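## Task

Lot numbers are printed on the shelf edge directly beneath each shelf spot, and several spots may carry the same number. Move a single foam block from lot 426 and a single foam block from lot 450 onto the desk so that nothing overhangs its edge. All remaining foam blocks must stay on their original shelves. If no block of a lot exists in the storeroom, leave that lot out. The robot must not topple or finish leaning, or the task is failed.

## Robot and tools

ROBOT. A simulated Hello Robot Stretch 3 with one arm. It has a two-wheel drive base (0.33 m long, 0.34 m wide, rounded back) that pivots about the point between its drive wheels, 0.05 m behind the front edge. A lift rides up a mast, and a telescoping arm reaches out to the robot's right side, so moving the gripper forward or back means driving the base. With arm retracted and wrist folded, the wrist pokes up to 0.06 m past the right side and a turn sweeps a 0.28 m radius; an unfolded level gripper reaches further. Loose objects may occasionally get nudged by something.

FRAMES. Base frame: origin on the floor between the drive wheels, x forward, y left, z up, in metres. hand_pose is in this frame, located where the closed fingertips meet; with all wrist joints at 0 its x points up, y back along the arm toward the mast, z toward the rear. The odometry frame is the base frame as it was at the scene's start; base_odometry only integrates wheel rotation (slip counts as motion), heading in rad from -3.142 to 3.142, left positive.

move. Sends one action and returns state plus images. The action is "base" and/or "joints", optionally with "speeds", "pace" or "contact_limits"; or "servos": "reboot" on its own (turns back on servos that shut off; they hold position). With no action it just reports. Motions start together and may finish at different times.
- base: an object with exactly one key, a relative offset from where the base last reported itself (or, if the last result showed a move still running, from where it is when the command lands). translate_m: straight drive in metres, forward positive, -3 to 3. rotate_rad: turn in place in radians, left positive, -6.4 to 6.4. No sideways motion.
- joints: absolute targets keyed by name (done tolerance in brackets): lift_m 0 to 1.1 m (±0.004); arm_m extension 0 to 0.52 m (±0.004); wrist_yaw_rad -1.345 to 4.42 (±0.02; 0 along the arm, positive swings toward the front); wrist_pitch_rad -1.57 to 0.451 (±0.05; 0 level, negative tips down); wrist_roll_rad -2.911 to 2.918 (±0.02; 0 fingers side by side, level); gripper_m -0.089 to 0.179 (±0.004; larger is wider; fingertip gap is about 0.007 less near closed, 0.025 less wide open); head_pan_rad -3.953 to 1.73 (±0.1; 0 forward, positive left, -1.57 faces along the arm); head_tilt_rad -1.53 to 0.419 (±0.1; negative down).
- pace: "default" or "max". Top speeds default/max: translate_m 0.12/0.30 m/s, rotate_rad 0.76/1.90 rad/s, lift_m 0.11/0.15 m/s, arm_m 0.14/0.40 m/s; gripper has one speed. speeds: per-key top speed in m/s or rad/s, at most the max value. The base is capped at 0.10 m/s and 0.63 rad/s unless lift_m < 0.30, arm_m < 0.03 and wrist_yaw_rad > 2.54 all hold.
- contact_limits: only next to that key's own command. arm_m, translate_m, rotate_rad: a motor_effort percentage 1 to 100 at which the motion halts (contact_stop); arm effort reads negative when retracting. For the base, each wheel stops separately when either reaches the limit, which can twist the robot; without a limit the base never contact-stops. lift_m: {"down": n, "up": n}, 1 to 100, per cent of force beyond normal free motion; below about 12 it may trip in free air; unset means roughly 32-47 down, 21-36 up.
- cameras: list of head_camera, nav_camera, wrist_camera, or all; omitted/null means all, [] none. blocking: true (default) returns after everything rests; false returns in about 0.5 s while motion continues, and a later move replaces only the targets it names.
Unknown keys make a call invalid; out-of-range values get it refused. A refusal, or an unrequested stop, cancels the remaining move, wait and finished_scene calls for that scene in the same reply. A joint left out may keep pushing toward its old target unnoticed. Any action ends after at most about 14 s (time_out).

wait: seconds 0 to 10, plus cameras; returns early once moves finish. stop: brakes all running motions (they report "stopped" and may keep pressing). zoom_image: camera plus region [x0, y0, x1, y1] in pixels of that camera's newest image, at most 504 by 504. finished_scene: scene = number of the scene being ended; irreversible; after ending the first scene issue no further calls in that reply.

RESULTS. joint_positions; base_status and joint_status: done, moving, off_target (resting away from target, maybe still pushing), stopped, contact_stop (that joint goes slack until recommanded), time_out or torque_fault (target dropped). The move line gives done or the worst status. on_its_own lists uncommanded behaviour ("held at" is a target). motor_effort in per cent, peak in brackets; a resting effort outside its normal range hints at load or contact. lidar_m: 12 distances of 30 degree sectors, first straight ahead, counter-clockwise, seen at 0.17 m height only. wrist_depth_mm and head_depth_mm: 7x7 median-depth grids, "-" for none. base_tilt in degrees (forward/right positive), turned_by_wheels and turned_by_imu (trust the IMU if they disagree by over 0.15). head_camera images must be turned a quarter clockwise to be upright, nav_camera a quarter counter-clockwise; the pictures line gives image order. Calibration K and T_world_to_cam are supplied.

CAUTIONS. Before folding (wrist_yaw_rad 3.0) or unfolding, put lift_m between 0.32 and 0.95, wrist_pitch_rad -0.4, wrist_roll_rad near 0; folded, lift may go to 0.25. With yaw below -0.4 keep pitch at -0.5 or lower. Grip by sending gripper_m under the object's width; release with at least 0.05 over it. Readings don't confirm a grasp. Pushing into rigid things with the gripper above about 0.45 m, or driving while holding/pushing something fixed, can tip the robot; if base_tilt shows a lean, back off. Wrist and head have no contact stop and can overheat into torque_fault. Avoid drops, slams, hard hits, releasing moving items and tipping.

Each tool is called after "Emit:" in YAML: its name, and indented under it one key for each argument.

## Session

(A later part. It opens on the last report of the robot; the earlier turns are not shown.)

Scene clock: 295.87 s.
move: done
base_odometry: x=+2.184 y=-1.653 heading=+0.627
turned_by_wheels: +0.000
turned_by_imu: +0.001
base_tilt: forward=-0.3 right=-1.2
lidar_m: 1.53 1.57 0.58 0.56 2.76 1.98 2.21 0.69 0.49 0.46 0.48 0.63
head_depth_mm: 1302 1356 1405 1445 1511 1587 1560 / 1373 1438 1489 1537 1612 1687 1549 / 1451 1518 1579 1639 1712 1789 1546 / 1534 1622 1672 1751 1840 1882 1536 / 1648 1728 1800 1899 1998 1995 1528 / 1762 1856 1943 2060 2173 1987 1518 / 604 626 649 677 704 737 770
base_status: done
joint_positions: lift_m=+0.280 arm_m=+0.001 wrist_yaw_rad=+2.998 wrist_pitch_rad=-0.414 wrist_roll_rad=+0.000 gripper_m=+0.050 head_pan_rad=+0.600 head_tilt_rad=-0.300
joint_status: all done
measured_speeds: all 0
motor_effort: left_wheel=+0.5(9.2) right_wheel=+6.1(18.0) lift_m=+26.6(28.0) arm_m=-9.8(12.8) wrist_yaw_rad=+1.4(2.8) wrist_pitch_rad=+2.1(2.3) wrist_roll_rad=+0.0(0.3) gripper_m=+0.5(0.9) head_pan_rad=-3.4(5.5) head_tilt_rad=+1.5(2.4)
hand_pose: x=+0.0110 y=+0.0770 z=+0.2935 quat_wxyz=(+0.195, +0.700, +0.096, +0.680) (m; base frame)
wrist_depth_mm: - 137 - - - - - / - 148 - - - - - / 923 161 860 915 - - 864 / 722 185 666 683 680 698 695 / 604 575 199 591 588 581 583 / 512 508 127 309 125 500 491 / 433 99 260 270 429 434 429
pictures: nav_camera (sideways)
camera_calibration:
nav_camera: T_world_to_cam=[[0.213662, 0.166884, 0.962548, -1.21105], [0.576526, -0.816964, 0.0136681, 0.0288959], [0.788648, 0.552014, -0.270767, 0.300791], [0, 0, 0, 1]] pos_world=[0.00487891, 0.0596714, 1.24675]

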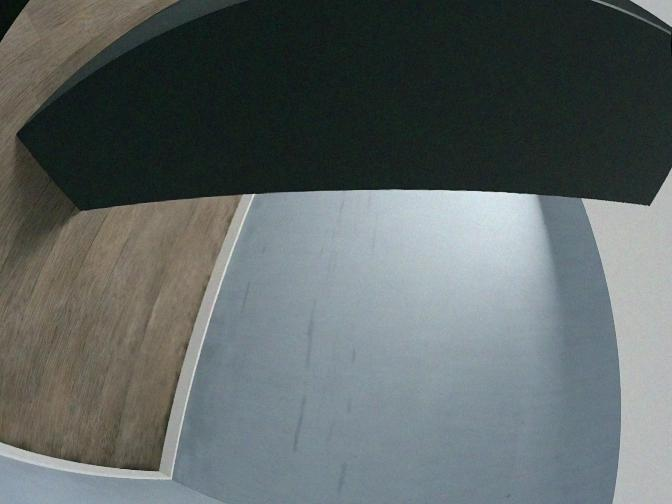

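Emit:
move:
  base: {"translate_m": 0.8}
  joints: {"head_pan_rad": 1.0}
  pace: "max"
  cameras: ["nav_camera"]

Emit:
move:
  base: {"rotate_rad": -1.57}
  joints: {"head_pan_rad": -2.2, "head_tilt_rad": -0.35}
  pace: "max"
  cameras: ["nav_camera","head_camera"]

Scene clock: 307.70 s.
move: done
base_odometry: x=+2.832 y=-1.184 heading=+0.627
turned_by_wheels: +0.000
turned_by_imu: +0.001
base_tilt: forward=-0.3 right=-1.1
lidar_m: 0.74 0.75 1.00 1.49 0.72 0.80 2.03 0.64 0.45 0.43 0.44 0.58
head_depth_mm: 756 774 795 817 840 867 897 / 838 863 890 917 946 978 1015 / 944 976 1012 1042 1083 1120 1169 / 1074 1120 1152 1215 1271 1320 1381 / 1255 1308 1372 1441 1525 1597 1524 / 1506 1604 1688 1775 1899 1885 1517 / 1876 1995 2155 2324 2426 1967 1512
base_status: done
joint_positions: lift_m=+0.280 arm_m=+0.001 wrist_yaw_rad=+2.998 wrist_pitch_rad=-0.414 wrist_roll_rad=+0.000 gripper_m=+0.050 head_pan_rad=+1.001 head_tilt_rad=-0.300
joint_status: all done
measured_speeds: all 0
motor_effort: left_wheel=+0.7(10.3) right_wheel=+5.9(17.1) lift_m=+25.4(27.2) arm_m=-6.6(9.2) wrist_yaw_rad=+1.4(3.0) wrist_pitch_rad=+2.2(2.3) wrist_roll_rad=+0.1(0.3) gripper_m=+0.6(0.9) head_pan_rad=-3.1(4.1) head_tilt_rad=+4.2(4.6)
hand_pose: x=+0.0110 y=+0.0770 z=+0.2935 quat_wxyz=(+0.195, +0.700, +0.096, +0.680) (m; base frame)
wrist_depth_mm: - 137 - - - - - / - 148 - - - - - / - 161 866 909 881 867 800 / - 182 659 709 713 696 691 / 603 584 198 592 586 578 574 / 513 509 127 311 125 494 491 / 435 99 259 270 423 429 430
pictures: nav_camera (sideways)
camera_calibration:
nav_camera: T_world_to_cam=[[0.131724, 0.236967, 0.962546, -1.21054], [0.849367, -0.527626, 0.0136595, 0.0271522], [0.511102, 0.815756, -0.270773, 0.30253], [0, 0, 0, 1]] pos_world=[-0.0182285, 0.0543934, 1.24675]

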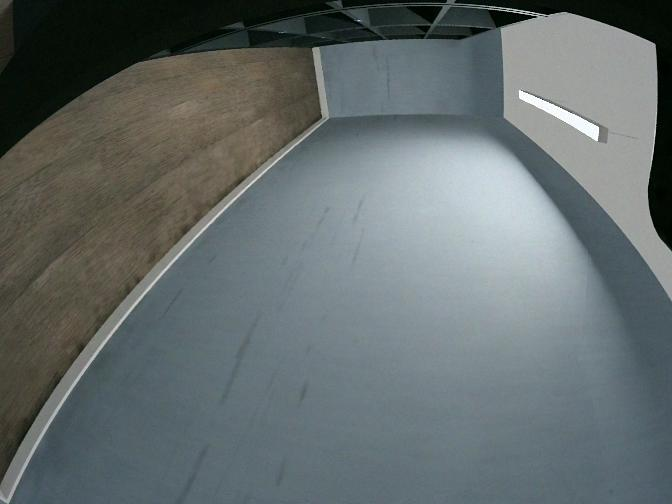

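Scene clock: 310.40 s.
move: done
base_odometry: x=+2.832 y=-1.184 heading=-0.943
turned_by_wheels: -1.570
turned_by_imu: -1.540
base_tilt: forward=-0.4 right=-1.3
lidar_m: 0.43 0.44 0.59 0.74 0.76 1.02 1.49 0.65 0.82 1.84 0.62 0.45
head_depth_mm: 586 607 627 649 673 700 733 / 645 668 696 722 753 788 826 / 720 748 783 815 855 901 946 / 3185 3338 3449 2815 984 1041 1115 / 3049 3186 3346 3243 2589 1877 1458 / 2836 2980 3141 3307 2564 1865 1452 / 2636 2773 2912 2978 2565 1854 1446
base_status: done
joint_positions: lift_m=+0.280 arm_m=+0.001 wrist_yaw_rad=+2.998 wrist_pitch_rad=-0.414 wrist_roll_rad=+0.000 gripper_m=+0.050 head_pan_rad=-2.208 head_tilt_rad=-0.350
joint_status: all done
measured_speeds: translate_m=+0.000 rotate_rad=+0.000 lift_m=+0.000 arm_m=+0.000 wrist_yaw_rad=+0.000 wrist_pitch_rad=+0.000 wrist_roll_rad=+0.000 head_pan_rad=+0.024 head_tilt_rad=+0.000
motor_effort: left_wheel=+7.7(14.7) right_wheel=-8.4(14.7) lift_m=+25.1(26.0) arm_m=-11.8(12.8) wrist_yaw_rad=+1.0(3.1) wrist_pitch_rad=+2.3(2.3) wrist_roll_rad=+0.0(0.3) gripper_m=+0.1(0.9) head_pan_rad=+3.6(4.9) head_tilt_rad=-2.5(6.3)
hand_pose: x=+0.0110 y=+0.0770 z=+0.2935 quat_wxyz=(+0.195, +0.700, +0.096, +0.680) (m; base frame)
wrist_depth_mm: - 137 - - - - - / - 148 - - - - - / - 161 172 821 840 - - / 736 186 659 716 707 680 - / 599 577 198 593 585 582 - / 508 508 127 309 125 497 492 / 436 99 261 270 423 436 432
pictures: head_camera (sideways), nav_camera (sideways)
camera_calibration:
head_camera: T_world_to_cam=[[0.136986, 0.26277, -0.955085, 1.25766], [0.779143, -0.623976, -0.0599212, 0.0729228], [-0.611695, -0.735939, -0.290211, 0.337031], [0, 0, 0, 1]] pos_world=[-0.0229384, -0.0369369, 1.30335]
nav_camera: T_world_to_cam=[[-0.175362, -0.265477, 0.948035, -1.18976], [-0.812481, 0.582845, 0.0129254, 0.0382871], [-0.555989, -0.767993, -0.317904, 0.370322], [0, 0, 0, 1]] pos_world=[0.0283633, -0.0537651, 1.24517]

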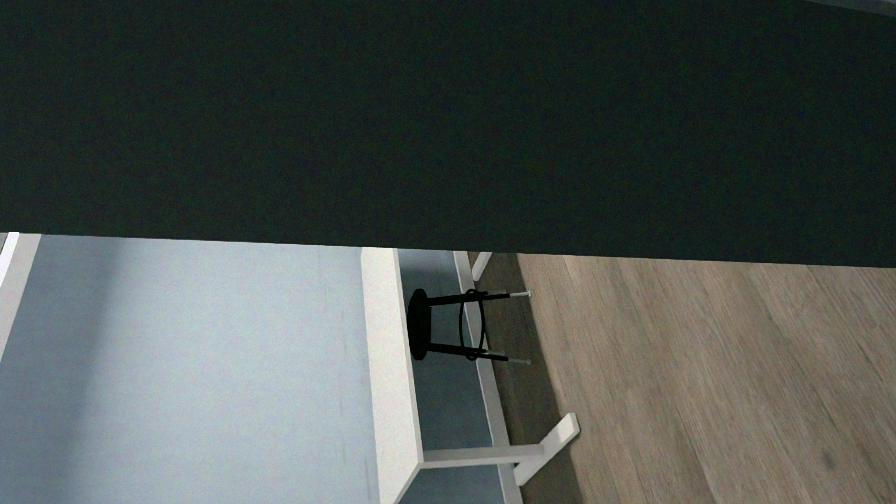

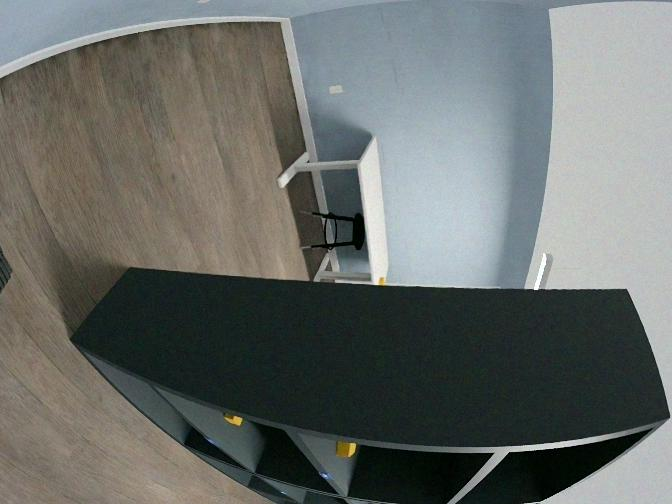

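Emit:
move:
  base: {"translate_m": -0.95}
  joints: {"head_pan_rad": -1.5, "head_tilt_rad": -0.65}
  pace: "max"
  cameras: ["nav_camera","head_camera"]

Emit:
move:
  joints: {"head_pan_rad": -2.5, "head_tilt_rad": -0.45}
  pace: "max"
  cameras: ["nav_camera","head_camera"]

Scene clock: 321.73 s.
move: done
base_odometry: x=+2.273 y=-0.415 heading=-0.943
turned_by_wheels: +0.000
turned_by_imu: -0.001
base_tilt: forward=-0.3 right=-1.1
lidar_m: 1.37 1.04 0.75 0.71 0.73 0.98 1.49 0.60 0.72 0.74 0.45 0.43
head_depth_mm: 588 654 710 553 422 807 717 / 592 654 711 468 418 806 713 / 596 659 713 543 415 797 700 / 598 659 718 537 412 812 704 / 600 662 716 531 409 811 701 / 601 666 713 527 406 806 700 / 607 670 717 522 404 801 695
base_status: done
joint_positions: lift_m=+0.280 arm_m=+0.001 wrist_yaw_rad=+2.998 wrist_pitch_rad=-0.414 wrist_roll_rad=+0.000 gripper_m=+0.050 head_pan_rad=-1.500 head_tilt_rad=-0.650
joint_status: all done
measured_speeds: all 0
motor_effort: left_wheel=-2.1(14.5) right_wheel=-7.2(14.8) lift_m=+26.2(26.2) arm_m=-8.7(11.0) wrist_yaw_rad=+1.7(3.2) wrist_pitch_rad=+2.1(2.3) wrist_roll_rad=-0.1(0.3) gripper_m=+0.4(1.0) head_pan_rad=-2.9(5.6) head_tilt_rad=+3.4(6.5)
hand_pose: x=+0.0110 y=+0.0770 z=+0.2935 quat_wxyz=(+0.195, +0.700, +0.096, +0.680) (m; base frame)
wrist_depth_mm: - 137 - - - - - / - 148 - - - - - / - 161 171 810 841 837 815 / 726 185 657 726 704 708 695 / 599 580 198 584 578 577 579 / 514 507 127 310 125 498 494 / 433 99 261 270 426 432 431
pictures: head_camera (sideways), nav_camera (sideways)
camera_calibration:
head_camera: T_world_to_cam=[[-0.0860043, 0.557383, -0.825789, 1.09031], [0.996282, 0.0522906, -0.0684662, 0.0826604], [0.00501911, -0.828607, -0.559808, 0.684075], [0, 0, 0, 1]] pos_world=[0.0079844, -0.0452106, 1.28897]
nav_camera: T_world_to_cam=[[0.0583796, -0.581221, 0.811649, -1.01332], [-0.996003, -0.0889631, 0.00793333, 0.0459084], [0.0675958, -0.808868, -0.584091, 0.712935], [0, 0, 0, 1]] pos_world=[0.0566906, -0.00820729, 1.23852]

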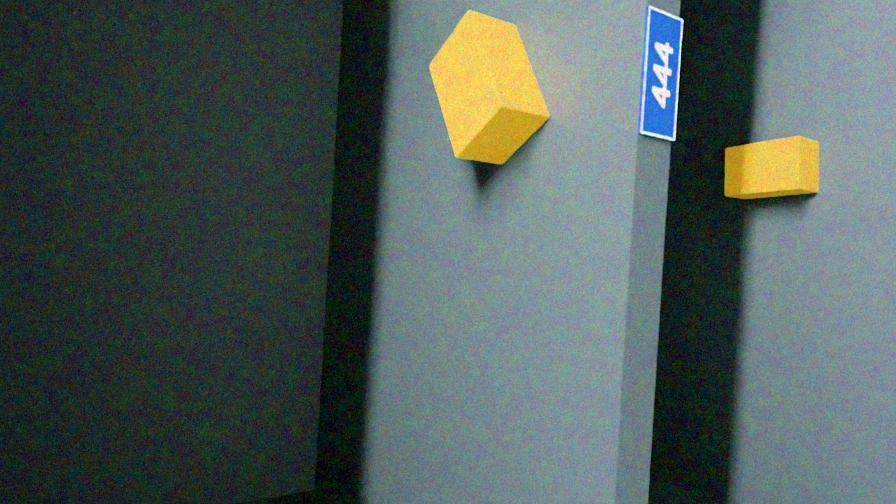

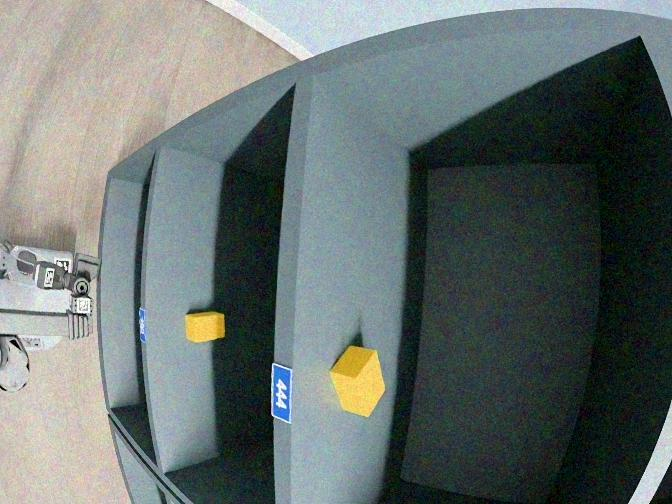

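Scene clock: 322.63 s.
move: done
base_odometry: x=+2.273 y=-0.415 heading=-0.943
turned_by_wheels: +0.000
turned_by_imu: +0.000
base_tilt: forward=-0.3 right=-1.1
lidar_m: 1.37 1.05 0.75 0.71 0.74 0.99 1.48 0.60 0.72 0.74 0.45 0.43
head_depth_mm: 1193 1288 1349 1487 2002 1719 1372 / 757 1371 1421 1079 1417 1609 1370 / 502 556 617 689 1235 1046 1292 / 504 540 579 625 661 751 815 / 535 580 627 673 565 819 803 / 574 627 680 720 537 880 800 / 619 681 742 774 533 417 792
base_status: not commanded
joint_positions: lift_m=+0.280 arm_m=+0.001 wrist_yaw_rad=+2.998 wrist_pitch_rad=-0.414 wrist_roll_rad=+0.000 gripper_m=+0.050 head_pan_rad=-2.531 head_tilt_rad=-0.443
joint_status: all done
measured_speeds: all 0
motor_effort: left_wheel=-2.3(2.8) right_wheel=-7.3(8.0) lift_m=+28.1(28.1) arm_m=-8.5(8.9) wrist_yaw_rad=+1.1(2.4) wrist_pitch_rad=+2.2(2.3) wrist_roll_rad=+0.2(0.3) gripper_m=+0.0(0.7) head_pan_rad=+3.1(5.4) head_tilt_rad=+2.7(6.7)
hand_pose: x=+0.0110 y=+0.0770 z=+0.2935 quat_wxyz=(+0.195, +0.700, +0.096, +0.680) (m; base frame)
wrist_depth_mm: - 137 - - - - - / - 147 - - - - - / - 161 171 818 834 840 838 / 736 186 660 712 706 707 694 / 599 572 199 592 585 584 578 / 511 507 127 311 125 495 498 / 435 99 260 270 423 434 430
pictures: head_camera (sideways), nav_camera (sideways)
camera_calibration:
head_camera: T_world_to_cam=[[0.285205, 0.256195, -0.923592, 1.21559], [0.545792, -0.835532, -0.0632277, 0.0785994], [-0.787889, -0.486056, -0.378127, 0.452519], [0, 0, 0, 1]] pos_world=[-0.0330577, -0.0258075, 1.29879]
nav_camera: T_world_to_cam=[[-0.321894, -0.246131, 0.914223, -1.14479], [-0.586631, 0.809773, 0.0114608, 0.0388216], [-0.743134, -0.532622, -0.40505, 0.484904], [0, 0, 0, 1]] pos_world=[0.0146231, -0.0549337, 1.24255]

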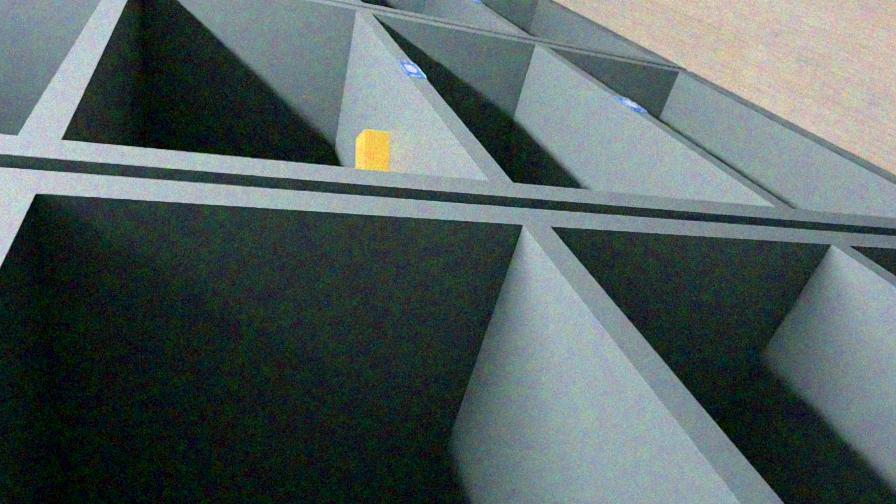

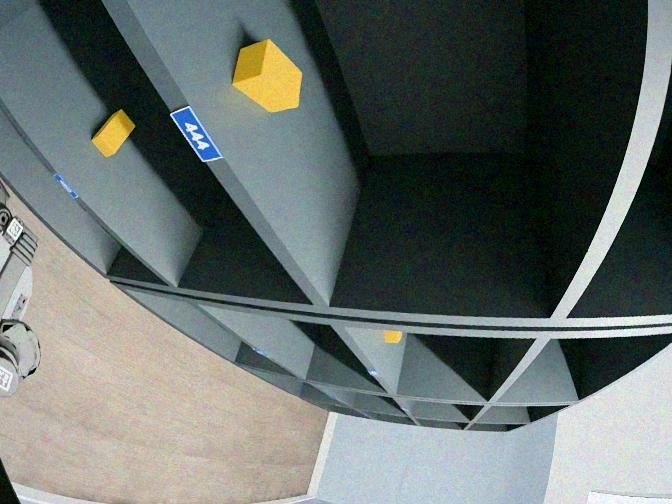

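Emit:
zoom_image:
  camera: "nav_camera"
  region: [40, 160, 100, 210]

Emit:
zoom_image:
  camera: "head_camera"
  region: [380, 40, 680, 130]

Emit:
move:
  joints: {"head_pan_rad": -1.5, "head_tilt_rad": -0.85}
  pace: "max"
  cameras: ["head_camera"]

Emit:
move:
  base: {"translate_m": -0.85}
  joints: {"head_pan_rad": -1.57, "head_tilt_rad": -0.65}
  pace: "max"
  cameras: ["nav_camera","head_camera"]

Scaled by 8.400 from the camera's 672x504 image, which has a finer 792x594 frame.

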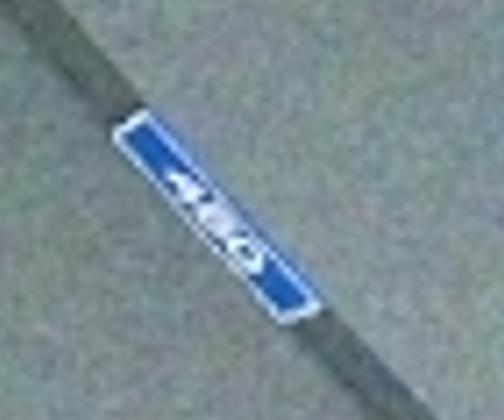

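Scaled by 1.680 from the camera's 896x504 image, which has a finer 1280x720 frame.

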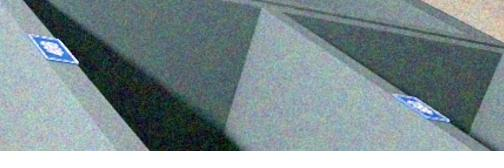

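Scene clock: 331.17 s.
move: done
base_odometry: x=+2.273 y=-0.415 heading=-0.943
turned_by_wheels: +0.000
turned_by_imu: +0.000
base_tilt: forward=-0.2 right=-1.1
lidar_m: 1.37 1.04 0.74 0.71 0.74 0.99 1.48 0.60 0.72 0.74 0.46 0.43
head_depth_mm: 606 657 440 414 858 754 1072 / 610 658 455 410 856 749 1073 / 615 665 508 406 849 747 1069 / 620 664 503 404 860 755 1063 / 627 654 499 408 855 752 1064 / 632 647 493 409 851 760 1073 / 635 638 489 408 812 759 1055
base_status: not commanded
joint_positions: lift_m=+0.280 arm_m=+0.001 wrist_yaw_rad=+2.998 wrist_pitch_rad=-0.414 wrist_roll_rad=+0.000 gripper_m=+0.050 head_pan_rad=-1.469 head_tilt_rad=-0.863
joint_status: all done
measured_speeds: all 0
motor_effort: left_wheel=-2.3(2.7) right_wheel=-6.9(8.0) lift_m=+29.1(29.9) arm_m=-6.2(7.3) wrist_yaw_rad=+2.7(3.0) wrist_pitch_rad=+2.1(2.3) wrist_roll_rad=+0.0(0.3) gripper_m=+0.2(0.6) head_pan_rad=-2.1(5.6) head_tilt_rad=-2.7(9.6)
hand_pose: x=+0.0110 y=+0.0770 z=+0.2935 quat_wxyz=(+0.195, +0.700, +0.096, +0.680) (m; base frame)
wrist_depth_mm: - 137 - - - - - / - 148 - - - - - / - 161 171 817 845 840 844 / 720 186 654 717 708 701 692 / 608 576 198 585 582 577 580 / 516 510 127 311 125 487 496 / 435 99 261 269 428 431 429
pictures: head_camera (sideways)
camera_calibration:
head_camera: T_world_to_cam=[[-0.119426, 0.715517, -0.688312, 0.911354], [0.992707, 0.0975531, -0.0708316, 0.0857168], [0.0164657, -0.691751, -0.721949, 0.894887], [0, 0, 0, 1]] pos_world=[0.00901289, -0.041413, 1.27943]

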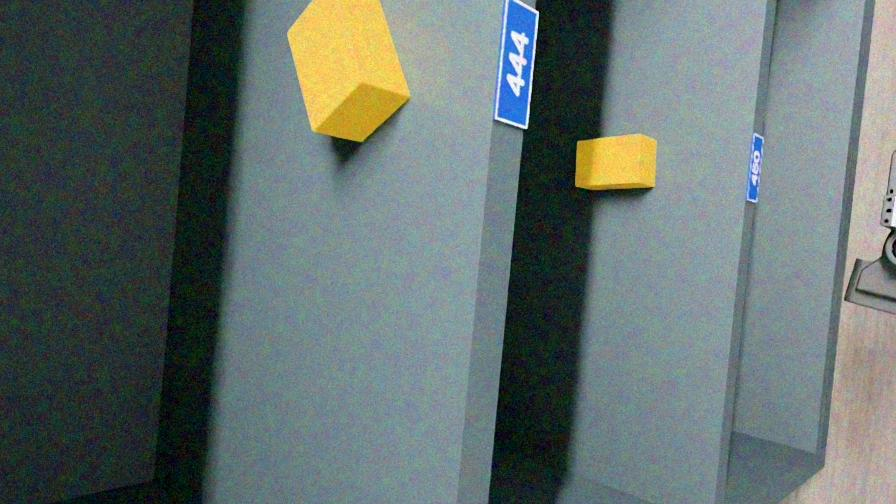

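Scene clock: 335.33 s.
move: done
base_odometry: x=+1.774 y=+0.273 heading=-0.943
turned_by_wheels: +0.000
turned_by_imu: -0.001
base_tilt: forward=-0.5 right=-1.3
lidar_m: 1.20 1.01 0.72 0.69 0.71 0.96 1.58 0.69 0.80 0.77 0.38 0.43
head_depth_mm: 622 692 748 500 422 853 719 / 620 687 747 524 419 826 716 / 620 685 736 543 416 827 709 / 617 684 729 539 413 839 706 / 616 682 726 533 411 832 702 / 615 679 725 528 408 830 701 / 609 658 662 523 406 746 683
base_status: done
joint_positions: lift_m=+0.280 arm_m=+0.001 wrist_yaw_rad=+2.998 wrist_pitch_rad=-0.414 wrist_roll_rad=+0.000 gripper_m=+0.050 head_pan_rad=-1.570 head_tilt_rad=-0.650
joint_status: all done
measured_speeds: all 0
motor_effort: left_wheel=-0.1(14.1) right_wheel=-10.4(14.2) lift_m=+27.6(29.6) arm_m=-4.8(6.9) wrist_yaw_rad=+0.1(3.6) wrist_pitch_rad=+2.1(2.3) wrist_roll_rad=+0.0(0.3) gripper_m=+0.6(0.9) head_pan_rad=-2.8(4.6) head_tilt_rad=+3.1(6.1)
hand_pose: x=+0.0110 y=+0.0770 z=+0.2935 quat_wxyz=(+0.195, +0.700, +0.096, +0.680) (m; base frame)
wrist_depth_mm: - 137 - - - - - / - 147 - - - - - / - 161 170 - 810 830 827 / 691 185 662 706 704 703 689 / 601 581 198 589 583 575 579 / 511 511 127 310 125 494 494 / 436 99 261 270 426 431 430
pictures: head_camera (sideways), nav_camera (sideways)
camera_calibration:
head_camera: T_world_to_cam=[[-0.0467659, 0.561897, -0.825884, 1.09019], [0.997498, -0.0176098, -0.0684645, 0.0826238], [-0.0530137, -0.827019, -0.559668, 0.684236], [0, 0, 0, 1]] pos_world=[0.00484045, -0.0452437, 1.28897]
nav_camera: T_world_to_cam=[[0.0175782, -0.583818, 0.811694, -1.01309], [-0.999787, -0.0190276, 0.00796576, 0.0459592], [0.0107941, -0.811662, -0.584028, 0.713257], [0, 0, 0, 1]] pos_world=[0.0560587, -0.0116622, 1.23852]

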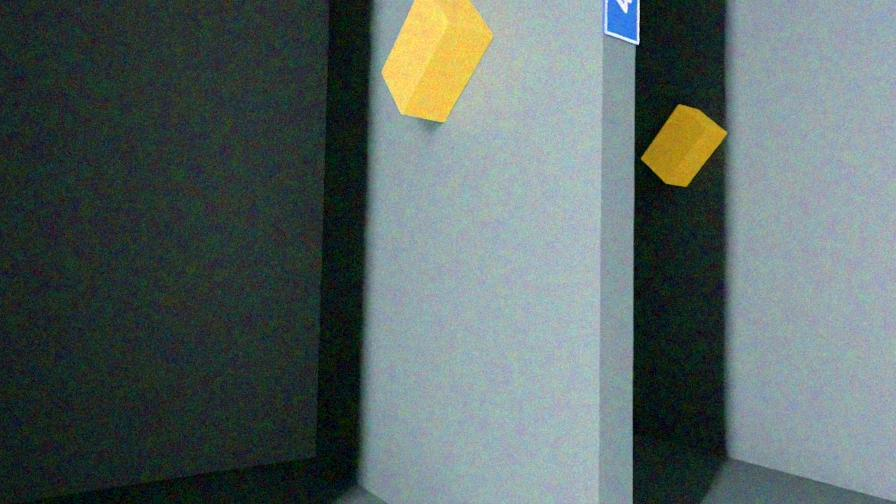

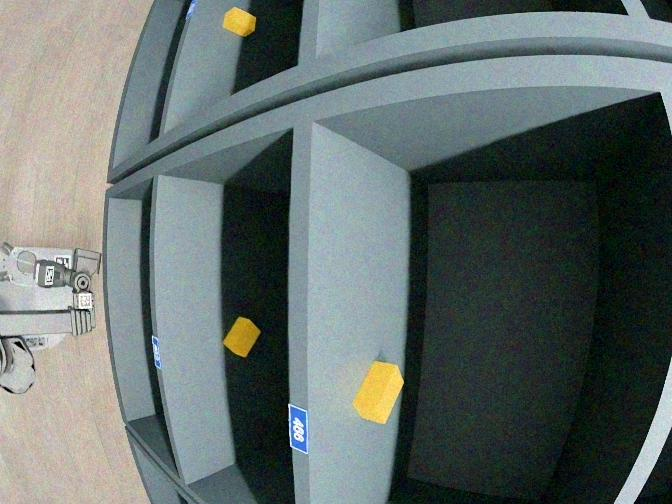

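Emit:
move:
  base: {"translate_m": 0.75}
  joints: {"head_pan_rad": -1.57, "head_tilt_rad": -0.85}
  pace: "max"
  cameras: ["head_camera"]

Emit:
zoom_image:
  camera: "head_camera"
  region: [720, 100, 800, 340]

Scene clock: 346.60 s.
move: done
base_odometry: x=+2.215 y=-0.334 heading=-0.943
turned_by_wheels: +0.000
turned_by_imu: +0.001
base_tilt: forward=-0.2 right=-1.2
lidar_m: 1.46 1.03 0.74 0.71 0.74 0.98 1.39 0.52 0.58 0.75 0.60 0.51
head_depth_mm: 625 681 529 421 888 774 1075 / 623 673 524 417 878 770 1083 / 621 668 503 414 876 763 1078 / 621 669 448 410 867 764 1075 / 618 666 475 408 863 757 1062 / 618 665 504 404 862 753 1057 / 618 657 499 401 854 748 1047
base_status: done
joint_positions: lift_m=+0.280 arm_m=+0.001 wrist_yaw_rad=+2.998 wrist_pitch_rad=-0.414 wrist_roll_rad=+0.000 gripper_m=+0.050 head_pan_rad=-1.570 head_tilt_rad=-0.850
joint_status: all done
measured_speeds: all 0
motor_effort: left_wheel=-0.5(12.9) right_wheel=+4.6(14.8) lift_m=+26.6(29.4) arm_m=-1.3(3.6) wrist_yaw_rad=+2.5(3.0) wrist_pitch_rad=+2.1(2.3) wrist_roll_rad=+0.0(0.3) gripper_m=+0.4(1.0) head_pan_rad=-2.1(3.9) head_tilt_rad=-6.2(8.0)
hand_pose: x=+0.0110 y=+0.0770 z=+0.2935 quat_wxyz=(+0.195, +0.700, +0.096, +0.680) (m; base frame)
wrist_depth_mm: - 137 - - - - - / - 148 - - - - - / - 161 171 813 818 838 835 / 726 186 662 710 699 701 692 / 602 575 198 590 580 582 573 / 511 511 127 308 125 493 493 / 434 100 260 270 426 433 430
pictures: head_camera (sideways)
camera_calibration:
head_camera: T_world_to_cam=[[-0.0466644, 0.714929, -0.697638, 0.923041], [0.997487, -0.00392473, -0.070743, 0.0855616], [-0.0533143, -0.699186, -0.712949, 0.883689], [0, 0, 0, 1]] pos_world=[0.0048399, -0.0417102, 1.28003]

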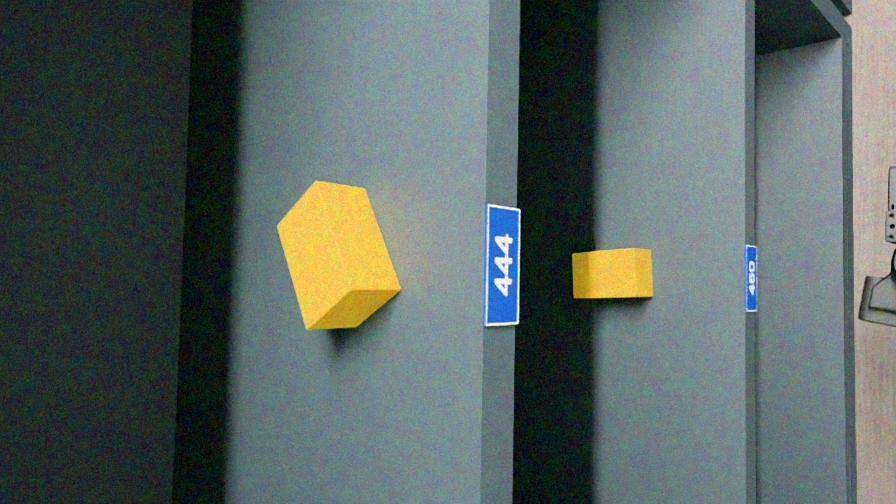

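Scaled by 2.100 from the camera's 896x504 image, which has a finer 1280x720 frame.

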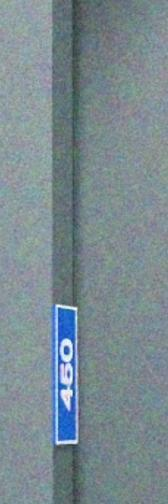

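Emit:
zoom_image:
  camera: "head_camera"
  region: [735, 240, 765, 316]

Scaled by 6.632 from the camera's 896x504 image, which has a finer 1280x720 frame.

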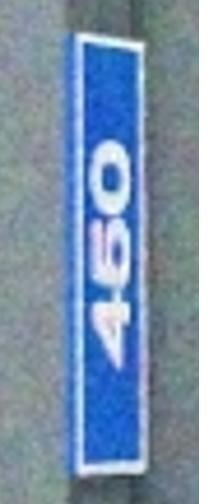

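Emit:
move:
  joints: {"lift_m": 0.7}
  pace: "max"
  cameras: []

Emit:
move:
  joints: {"wrist_yaw_rad": 0.0, "gripper_m": 0.17, "head_tilt_rad": -0.95}
  cameras: ["wrist_camera","head_camera"]

Emit:
move:
  joints: {"wrist_pitch_rad": -1.1}
  cameras: ["wrist_camera"]

Scene clock: 371.90 s.
move: done
base_odometry: x=+2.215 y=-0.334 heading=-0.943
turned_by_wheels: +0.000
turned_by_imu: +0.000
base_tilt: forward=-0.3 right=-1.2
lidar_m: 1.46 1.03 0.74 0.71 0.73 0.99 1.39 0.52 0.58 0.74 0.60 0.51
head_depth_mm: 624 681 529 420 887 775 323 / 624 671 525 416 880 754 317 / 622 671 503 413 877 750 328 / 620 667 448 410 869 743 360 / 620 668 475 407 863 743 380 / 619 667 503 404 860 751 1058 / 617 659 498 401 854 748 1048
base_status: not commanded
joint_positions: lift_m=+0.700 arm_m=+0.001 wrist_yaw_rad=+2.998 wrist_pitch_rad=-0.414 wrist_roll_rad=+0.000 gripper_m=+0.050 head_pan_rad=-1.570 head_tilt_rad=-0.850
joint_status: all done
measured_speeds: all 0
motor_effort: left_wheel=-0.4(0.9) right_wheel=+4.3(5.2) lift_m=+26.6(32.4) arm_m=+1.6(2.5) wrist_yaw_rad=+1.1(3.0) wrist_pitch_rad=+2.1(2.3) wrist_roll_rad=+0.0(0.3) gripper_m=+0.3(1.1) head_pan_rad=-1.4(2.3) head_tilt_rad=-6.3(7.8)
hand_pose: x=+0.0110 y=+0.0770 z=+0.7135 quat_wxyz=(+0.195, +0.700, +0.096, +0.680) (m; base frame)
wrist_depth_mm: - 137 - - - - - / - 147 - - - - - / - 162 170 - - - - / - 178 187 - - - - / - - 196 - - - - / - - 127 - 126 - 974 / 892 100 276 872 856 865 876
pictures: none
No camera images: "cameras" was empty.

Scene clock: 374.40 s.
move: done
base_odometry: x=+2.215 y=-0.334 heading=-0.943
turned_by_wheels: +0.000
turned_by_imu: +0.000
base_tilt: forward=-0.3 right=-1.2
lidar_m: 1.47 1.04 0.74 0.71 0.73 0.99 1.39 0.52 0.59 0.75 0.60 0.51
head_depth_mm: 645 566 454 416 830 756 315 / 644 561 449 414 827 349 318 / 644 554 443 892 804 344 391 / 635 548 419 410 459 381 926 / 629 542 426 877 795 1109 1086 / 626 537 434 876 805 1101 1078 / 627 530 430 871 802 1094 1077
base_status: not commanded
joint_positions: lift_m=+0.700 arm_m=+0.001 wrist_yaw_rad=+0.003 wrist_pitch_rad=-0.414 wrist_roll_rad=+0.000 gripper_m=+0.170 head_pan_rad=-1.570 head_tilt_rad=-0.953
joint_status: all done
measured_speeds: all 0
motor_effort: left_wheel=-0.5(1.1) right_wheel=+4.5(5.1) lift_m=+24.2(27.2) arm_m=+3.0(3.4) wrist_yaw_rad=-3.2(6.0) wrist_pitch_rad=+2.2(2.3) wrist_roll_rad=+0.0(0.3) gripper_m=+0.8(84.7) head_pan_rad=-0.8(2.2) head_tilt_rad=-2.6(10.4)
hand_pose: x=-0.0208 y=-0.3704 z=+0.7135 quat_wxyz=(+0.693, +0.147, -0.691, -0.145) (m; base frame)
wrist_depth_mm: - - - - - - - / - - - - - - 495 / - - - - - - 534 / - - - - - - 513 / - 143 - - - - - / - 124 - - - - - / 116 313 320 - 316 308 106
pictures: head_camera (sideways), wrist_camera
camera_calibration:
head_camera: T_world_to_cam=[[-0.0466959, 0.782827, -0.620485, 0.82251], [0.99748, 0.00332537, -0.070872, 0.0857125], [-0.0534172, -0.62223, -0.78101, 0.972125], [0, 0, 0, 1]] pos_world=[0.00483951, -0.0392824, 1.27567]
wrist_camera: T_world_to_cam=[[-0.998888, -0.0398662, -0.0251878, -0.0110097], [-0.00249792, 0.578114, -0.815952, 0.828774], [0.0470903, -0.814981, -0.577571, 0.27737], [0, 0, 0, 1]] pos_world=[-0.0219887, -0.253514, 0.836163]

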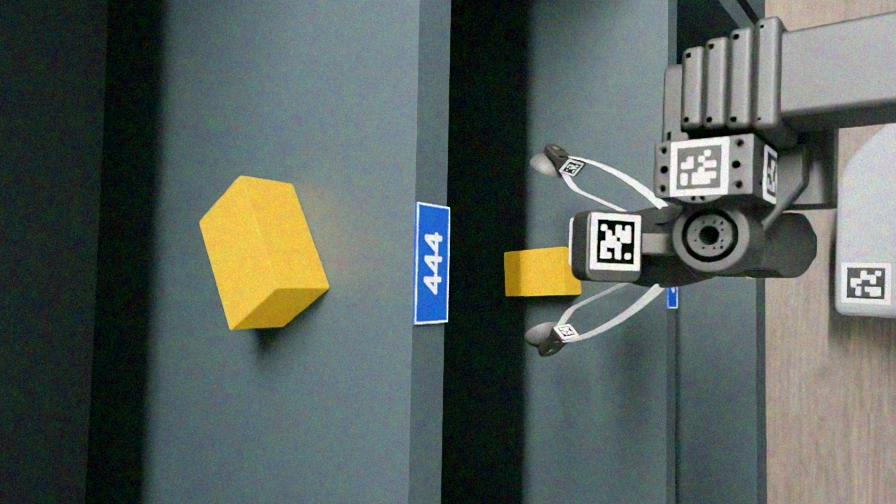

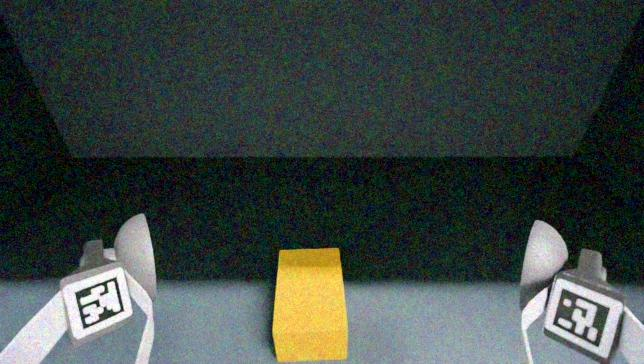

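Scene clock: 375.60 s.
move: done
base_odometry: x=+2.215 y=-0.334 heading=-0.943
turned_by_wheels: +0.000
turned_by_imu: +0.000
base_tilt: forward=-0.3 right=-1.3
lidar_m: 1.47 1.04 0.74 0.71 0.73 0.99 1.39 0.52 0.58 0.75 0.60 0.51
head_depth_mm: 644 565 453 415 832 756 314 / 645 560 450 414 825 349 319 / 642 554 443 887 818 344 391 / 636 548 420 409 798 381 914 / 629 542 427 878 813 750 1084 / 627 536 434 875 804 1096 1078 / 626 531 430 872 802 1097 1074
base_status: not commanded
joint_positions: lift_m=+0.700 arm_m=+0.001 wrist_yaw_rad=+0.003 wrist_pitch_rad=-1.101 wrist_roll_rad=+0.000 gripper_m=+0.170 head_pan_rad=-1.570 head_tilt_rad=-0.953
joint_status: all done
measured_speeds: all 0
motor_effort: left_wheel=-0.5(1.0) right_wheel=+4.3(5.1) lift_m=+24.2(24.4) arm_m=+4.0(4.0) wrist_yaw_rad=-3.2(4.4) wrist_pitch_rad=-0.3(3.0) wrist_roll_rad=+0.1(0.4) gripper_m=+0.6(1.0) head_pan_rad=-0.8(1.5) head_tilt_rad=+0.2(2.6)
hand_pose: x=-0.0213 y=-0.2400 z=+0.5993 quat_wxyz=(+0.603, +0.371, -0.602, -0.369) (m; base frame)
wrist_depth_mm: 287 283 279 273 274 269 265 / 273 268 266 264 261 257 255 / 261 258 255 252 250 247 244 / 254 254 248 245 244 243 242 / 776 147 756 755 740 660 733 / 117 141 741 732 713 708 702 / 116 716 702 562 559 686 106
pictures: wrist_camera
camera_calibration:
wrist_camera: T_world_to_cam=[[-0.998974, -0.015026, -0.0427322, 0.00735026], [-0.00318055, 0.964317, -0.26473, 0.422594], [0.0451852, -0.264323, -0.963375, 0.68103], [0, 0, 0, 1]] pos_world=[-0.0220857, -0.227392, 0.768274]

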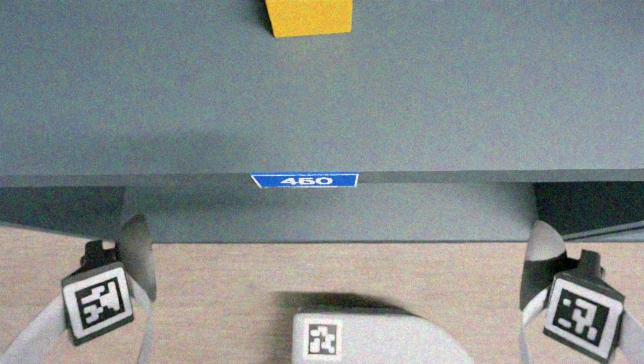

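Emit:
move:
  joints: {"wrist_pitch_rad": -0.75}
  cameras: ["wrist_camera"]

Emit:
move:
  joints: {"wrist_pitch_rad": -1.0, "lift_m": 0.55}
  cameras: ["wrist_camera"]

Emit:
zoom_image:
  camera: "wrist_camera"
  region: [220, 130, 420, 300]

Scene clock: 382.33 s.
move: done
base_odometry: x=+2.215 y=-0.334 heading=-0.943
turned_by_wheels: +0.000
turned_by_imu: +0.000
base_tilt: forward=-0.3 right=-1.2
lidar_m: 1.47 1.04 0.74 0.71 0.73 0.99 1.39 0.52 0.58 0.75 0.60 0.51
head_depth_mm: 644 569 456 414 830 767 315 / 642 563 451 413 827 348 318 / 642 557 441 412 822 344 391 / 640 552 421 408 799 377 914 / 633 545 428 881 811 1102 1086 / 626 540 436 874 808 1101 1080 / 627 534 432 872 800 1096 1079
base_status: not commanded
joint_positions: lift_m=+0.700 arm_m=+0.001 wrist_yaw_rad=+0.003 wrist_pitch_rad=-0.767 wrist_roll_rad=+0.000 gripper_m=+0.170 head_pan_rad=-1.570 head_tilt_rad=-0.950
joint_status: all done
measured_speeds: all 0
motor_effort: left_wheel=-0.2(0.8) right_wheel=+4.4(5.0) lift_m=+25.0(25.0) arm_m=+5.6(5.7) wrist_yaw_rad=-2.1(4.1) wrist_pitch_rad=+2.6(4.1) wrist_roll_rad=+0.1(0.3) gripper_m=+0.7(1.4) head_pan_rad=-0.6(0.8) head_tilt_rad=+1.6(2.2)
hand_pose: x=-0.0211 y=-0.3133 z=+0.6435 quat_wxyz=(+0.656, +0.266, -0.655, -0.264) (m; base frame)
wrist_depth_mm: - - - - - - - / - - - - - - - / - - - - - - - / 323 322 323 307 316 313 309 / 298 290 293 289 288 286 284 / 117 141 266 265 263 258 258 / - 255 254 250 252 250 106
pictures: wrist_camera
camera_calibration:
wrist_camera: T_world_to_cam=[[-0.998928, -0.0286105, -0.0363822, 0.0000696465], [-0.00298971, 0.824306, -0.566137, 0.655088], [0.0461875, -0.565422, -0.823508, 0.519952], [0, 0, 0, 1]] pos_world=[-0.0219872, -0.245998, 0.799056]

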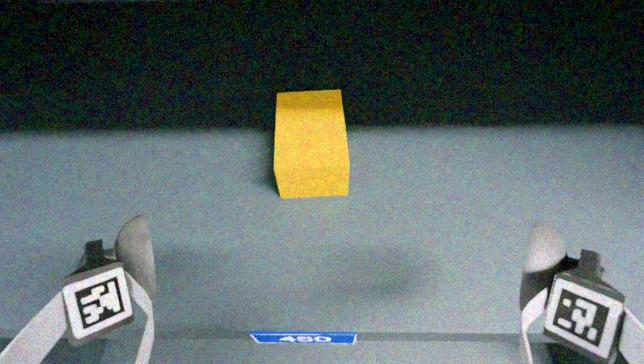

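Scene clock: 384.53 s.
move: done
base_odometry: x=+2.215 y=-0.334 heading=-0.943
turned_by_wheels: +0.000
turned_by_imu: +0.000
base_tilt: forward=-0.3 right=-1.1
lidar_m: 1.47 1.04 0.74 0.71 0.73 0.98 1.38 0.52 0.58 0.75 0.60 0.51
head_depth_mm: 643 570 455 414 831 1015 1102 / 643 564 450 413 825 1123 447 / 639 558 440 412 821 760 450 / 640 553 420 407 797 604 500 / 633 546 428 878 811 1108 1084 / 626 540 436 876 806 1097 1080 / 625 533 432 873 803 1094 1075
base_status: not commanded
joint_positions: lift_m=+0.550 arm_m=+0.001 wrist_yaw_rad=+0.003 wrist_pitch_rad=-1.003 wrist_roll_rad=+0.000 gripper_m=+0.170 head_pan_rad=-1.570 head_tilt_rad=-0.950
joint_status: all done
measured_speeds: all 0
motor_effort: left_wheel=-0.8(1.0) right_wheel=+4.3(5.3) lift_m=+23.4(26.2) arm_m=+6.1(6.4) wrist_yaw_rad=-4.1(4.6) wrist_pitch_rad=+0.2(2.6) wrist_roll_rad=+0.2(0.3) gripper_m=+0.9(1.2) head_pan_rad=+0.2(0.9) head_tilt_rad=+0.8(2.1)
hand_pose: x=-0.0213 y=-0.2629 z=+0.4597 quat_wxyz=(+0.621, +0.341, -0.619, -0.340) (m; base frame)
wrist_depth_mm: 121 121 119 120 118 116 115 / 115 114 113 112 111 110 109 / 132 132 - - 123 123 123 / 589 - - - - - 565 / - 143 - - - - 522 / - 127 600 584 586 570 568 / 116 571 577 566 562 547 106
pictures: wrist_camera
camera_calibration:
wrist_camera: T_world_to_cam=[[-0.998965, -0.019002, -0.0413251, -0.000613064], [-0.00298166, 0.933957, -0.357374, 0.442263], [0.0453867, -0.356881, -0.933047, 0.502181], [0, 0, 0, 1]] pos_world=[-0.0220861, -0.233848, 0.626586]

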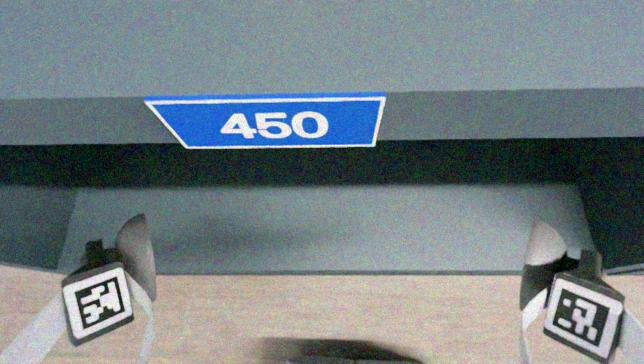

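Scaled by 2.520.

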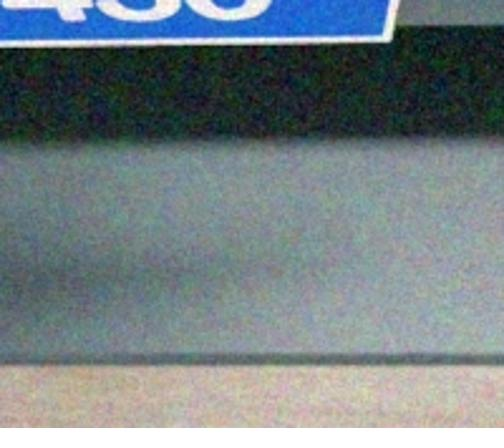

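Emit:
move:
  joints: {"lift_m": 0.7, "wrist_pitch_rad": -0.75}
  cameras: []

Emit:
move:
  base: {"translate_m": 0.025}
  joints: {"arm_m": 0.135}
  cameras: ["wrist_camera"]

Emit:
move:
  joints: {"lift_m": 0.625}
  speeds: {"lift_m": 0.06}
  contact_limits: {"lift_m": {"down": 15}}
  cameras: ["wrist_camera"]

Scene clock: 397.77 s.
move: done
base_odometry: x=+2.215 y=-0.334 heading=-0.943
turned_by_wheels: +0.000
turned_by_imu: +0.000
base_tilt: forward=-0.3 right=-1.1
lidar_m: 1.47 1.04 0.74 0.71 0.73 0.99 1.39 0.52 0.58 0.75 0.60 0.50
head_depth_mm: 644 570 454 414 832 770 315 / 644 564 451 413 825 348 318 / 641 559 441 412 823 344 391 / 642 552 420 407 799 377 911 / 631 545 428 878 809 1100 1085 / 627 540 436 875 808 1096 1081 / 626 533 432 873 802 1093 1073
base_status: not commanded
joint_positions: lift_m=+0.700 arm_m=+0.001 wrist_yaw_rad=+0.003 wrist_pitch_rad=-0.766 wrist_roll_rad=-0.005 gripper_m=+0.170 head_pan_rad=-1.570 head_tilt_rad=-0.950
joint_status: all done
measured_speeds: all 0
motor_effort: left_wheel=-0.4(0.9) right_wheel=+3.7(4.7) lift_m=+30.4(35.7) arm_m=+8.6(9.2) wrist_yaw_rad=-2.4(7.0) wrist_pitch_rad=+2.5(23.1) wrist_roll_rad=+1.7(8.3) gripper_m=+0.6(1.1) head_pan_rad=+0.4(1.2) head_tilt_rad=+1.6(2.1)
hand_pose: x=-0.0211 y=-0.3135 z=+0.6437 quat_wxyz=(+0.658, +0.266, -0.653, -0.263) (m; base frame)
wrist_depth_mm: - - - - - - - / - - - - - - - / - - - - - - - / 321 319 323 310 317 317 313 / 296 290 293 290 287 286 284 / 117 141 268 266 263 258 260 / - 255 254 252 252 250 106
pictures: none
No camera images: "cameras" was empty.

Scene clock: 400.00 s.
move: done
base_odometry: x=+2.229 y=-0.354 heading=-0.943
turned_by_wheels: +0.000
turned_by_imu: +0.000
base_tilt: forward=-0.1 right=-1.2
lidar_m: 1.44 1.03 0.74 0.71 0.74 0.99 1.41 0.54 0.62 0.75 0.56 0.48
head_depth_mm: 642 570 455 412 834 770 315 / 640 564 451 411 410 349 318 / 640 558 434 407 449 1119 1099 / 639 552 420 406 472 1110 1090 / 631 545 439 879 794 1103 1089 / 626 539 436 874 802 1100 1079 / 626 533 432 870 801 1100 1075
base_status: done
joint_positions: lift_m=+0.700 arm_m=+0.135 wrist_yaw_rad=+0.003 wrist_pitch_rad=-0.766 wrist_roll_rad=-0.005 gripper_m=+0.170 head_pan_rad=-1.570 head_tilt_rad=-0.950
joint_status: all done
measured_speeds: all 0
motor_effort: left_wheel=+6.4(8.9) right_wheel=+6.0(9.9) lift_m=+24.4(29.8) arm_m=+12.6(14.2) wrist_yaw_rad=-1.7(4.4) wrist_pitch_rad=+2.5(2.6) wrist_roll_rad=+1.8(1.9) gripper_m=+0.4(1.0) head_pan_rad=+1.3(1.7) head_tilt_rad=+0.1(2.1)
hand_pose: x=-0.0211 y=-0.4479 z=+0.6437 quat_wxyz=(+0.658, +0.266, -0.653, -0.263) (m; base frame)
wrist_depth_mm: 390 387 387 385 384 392 390 / - - - - - - - / - - - - - - - / 321 319 321 320 319 314 310 / 298 287 292 303 289 286 283 / 117 141 267 - 263 257 258 / 116 243 247 - 243 237 106
pictures: wrist_camera
camera_calibration:
wrist_camera: T_world_to_cam=[[-0.998955, -0.0319457, -0.0326987, -0.00768088], [-0.00778309, 0.823707, -0.566963, 0.766256], [0.0450462, -0.566115, -0.823094, 0.443409], [0, 0, 0, 1]] pos_world=[-0.0216829, -0.380396, 0.799155]

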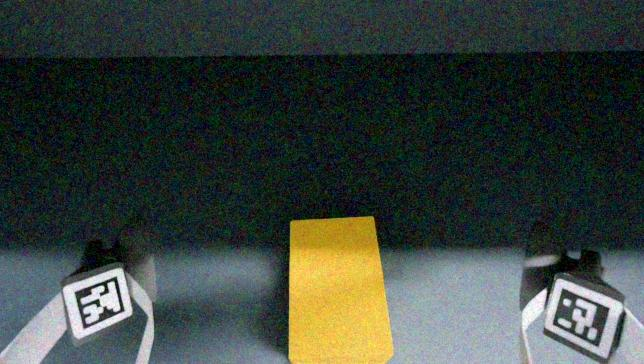

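Scene clock: 401.83 s.
move: done
base_odometry: x=+2.229 y=-0.354 heading=-0.943
turned_by_wheels: +0.000
turned_by_imu: +0.000
base_tilt: forward=-0.3 right=-1.3
lidar_m: 1.44 1.04 0.74 0.71 0.73 0.99 1.41 0.54 0.62 0.75 0.56 0.49
head_depth_mm: 642 570 454 413 835 1064 1102 / 642 563 450 412 797 431 373 / 641 556 433 407 502 1100 943 / 639 550 419 406 529 1111 1087 / 631 545 439 879 795 1105 1084 / 626 539 435 877 807 1101 1079 / 623 534 431 868 801 1096 1075
base_status: not commanded
joint_positions: lift_m=+0.625 arm_m=+0.135 wrist_yaw_rad=+0.003 wrist_pitch_rad=-0.766 wrist_roll_rad=-0.005 gripper_m=+0.170 head_pan_rad=-1.570 head_tilt_rad=-0.950
joint_status: all done
measured_speeds: all 0
motor_effort: left_wheel=+6.5(6.5) right_wheel=+6.1(6.8) lift_m=+23.8(26.7) arm_m=+9.4(13.0) wrist_yaw_rad=-3.9(4.3) wrist_pitch_rad=+2.4(2.5) wrist_roll_rad=+1.6(2.0) gripper_m=+0.5(1.1) head_pan_rad=+1.7(1.9) head_tilt_rad=+0.0(1.3)
contact_limits: lift_m down 15 (down: maximum 72; up: maximum 65)
hand_pose: x=-0.0211 y=-0.4480 z=+0.5687 quat_wxyz=(+0.658, +0.266, -0.653, -0.263) (m; base frame)
wrist_depth_mm: - 319 317 321 318 314 318 / 298 293 290 289 285 282 280 / 261 260 258 257 254 251 248 / 235 234 231 171 226 225 223 / 211 210 209 158 198 204 207 / 123 141 190 145 182 185 186 / 116 174 176 150 171 170 106
pictures: wrist_camera
camera_calibration:
wrist_camera: T_world_to_cam=[[-0.998955, -0.0319516, -0.0326908, -0.0101445], [-0.00778246, 0.823581, -0.567145, 0.723901], [0.0450447, -0.566298, -0.822969, 0.38146], [0, 0, 0, 1]] pos_world=[-0.0216829, -0.380495, 0.724155]

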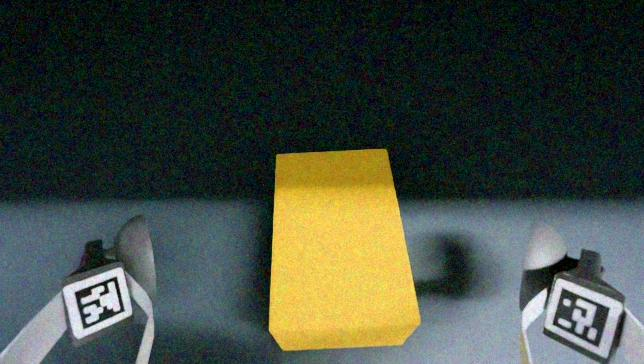

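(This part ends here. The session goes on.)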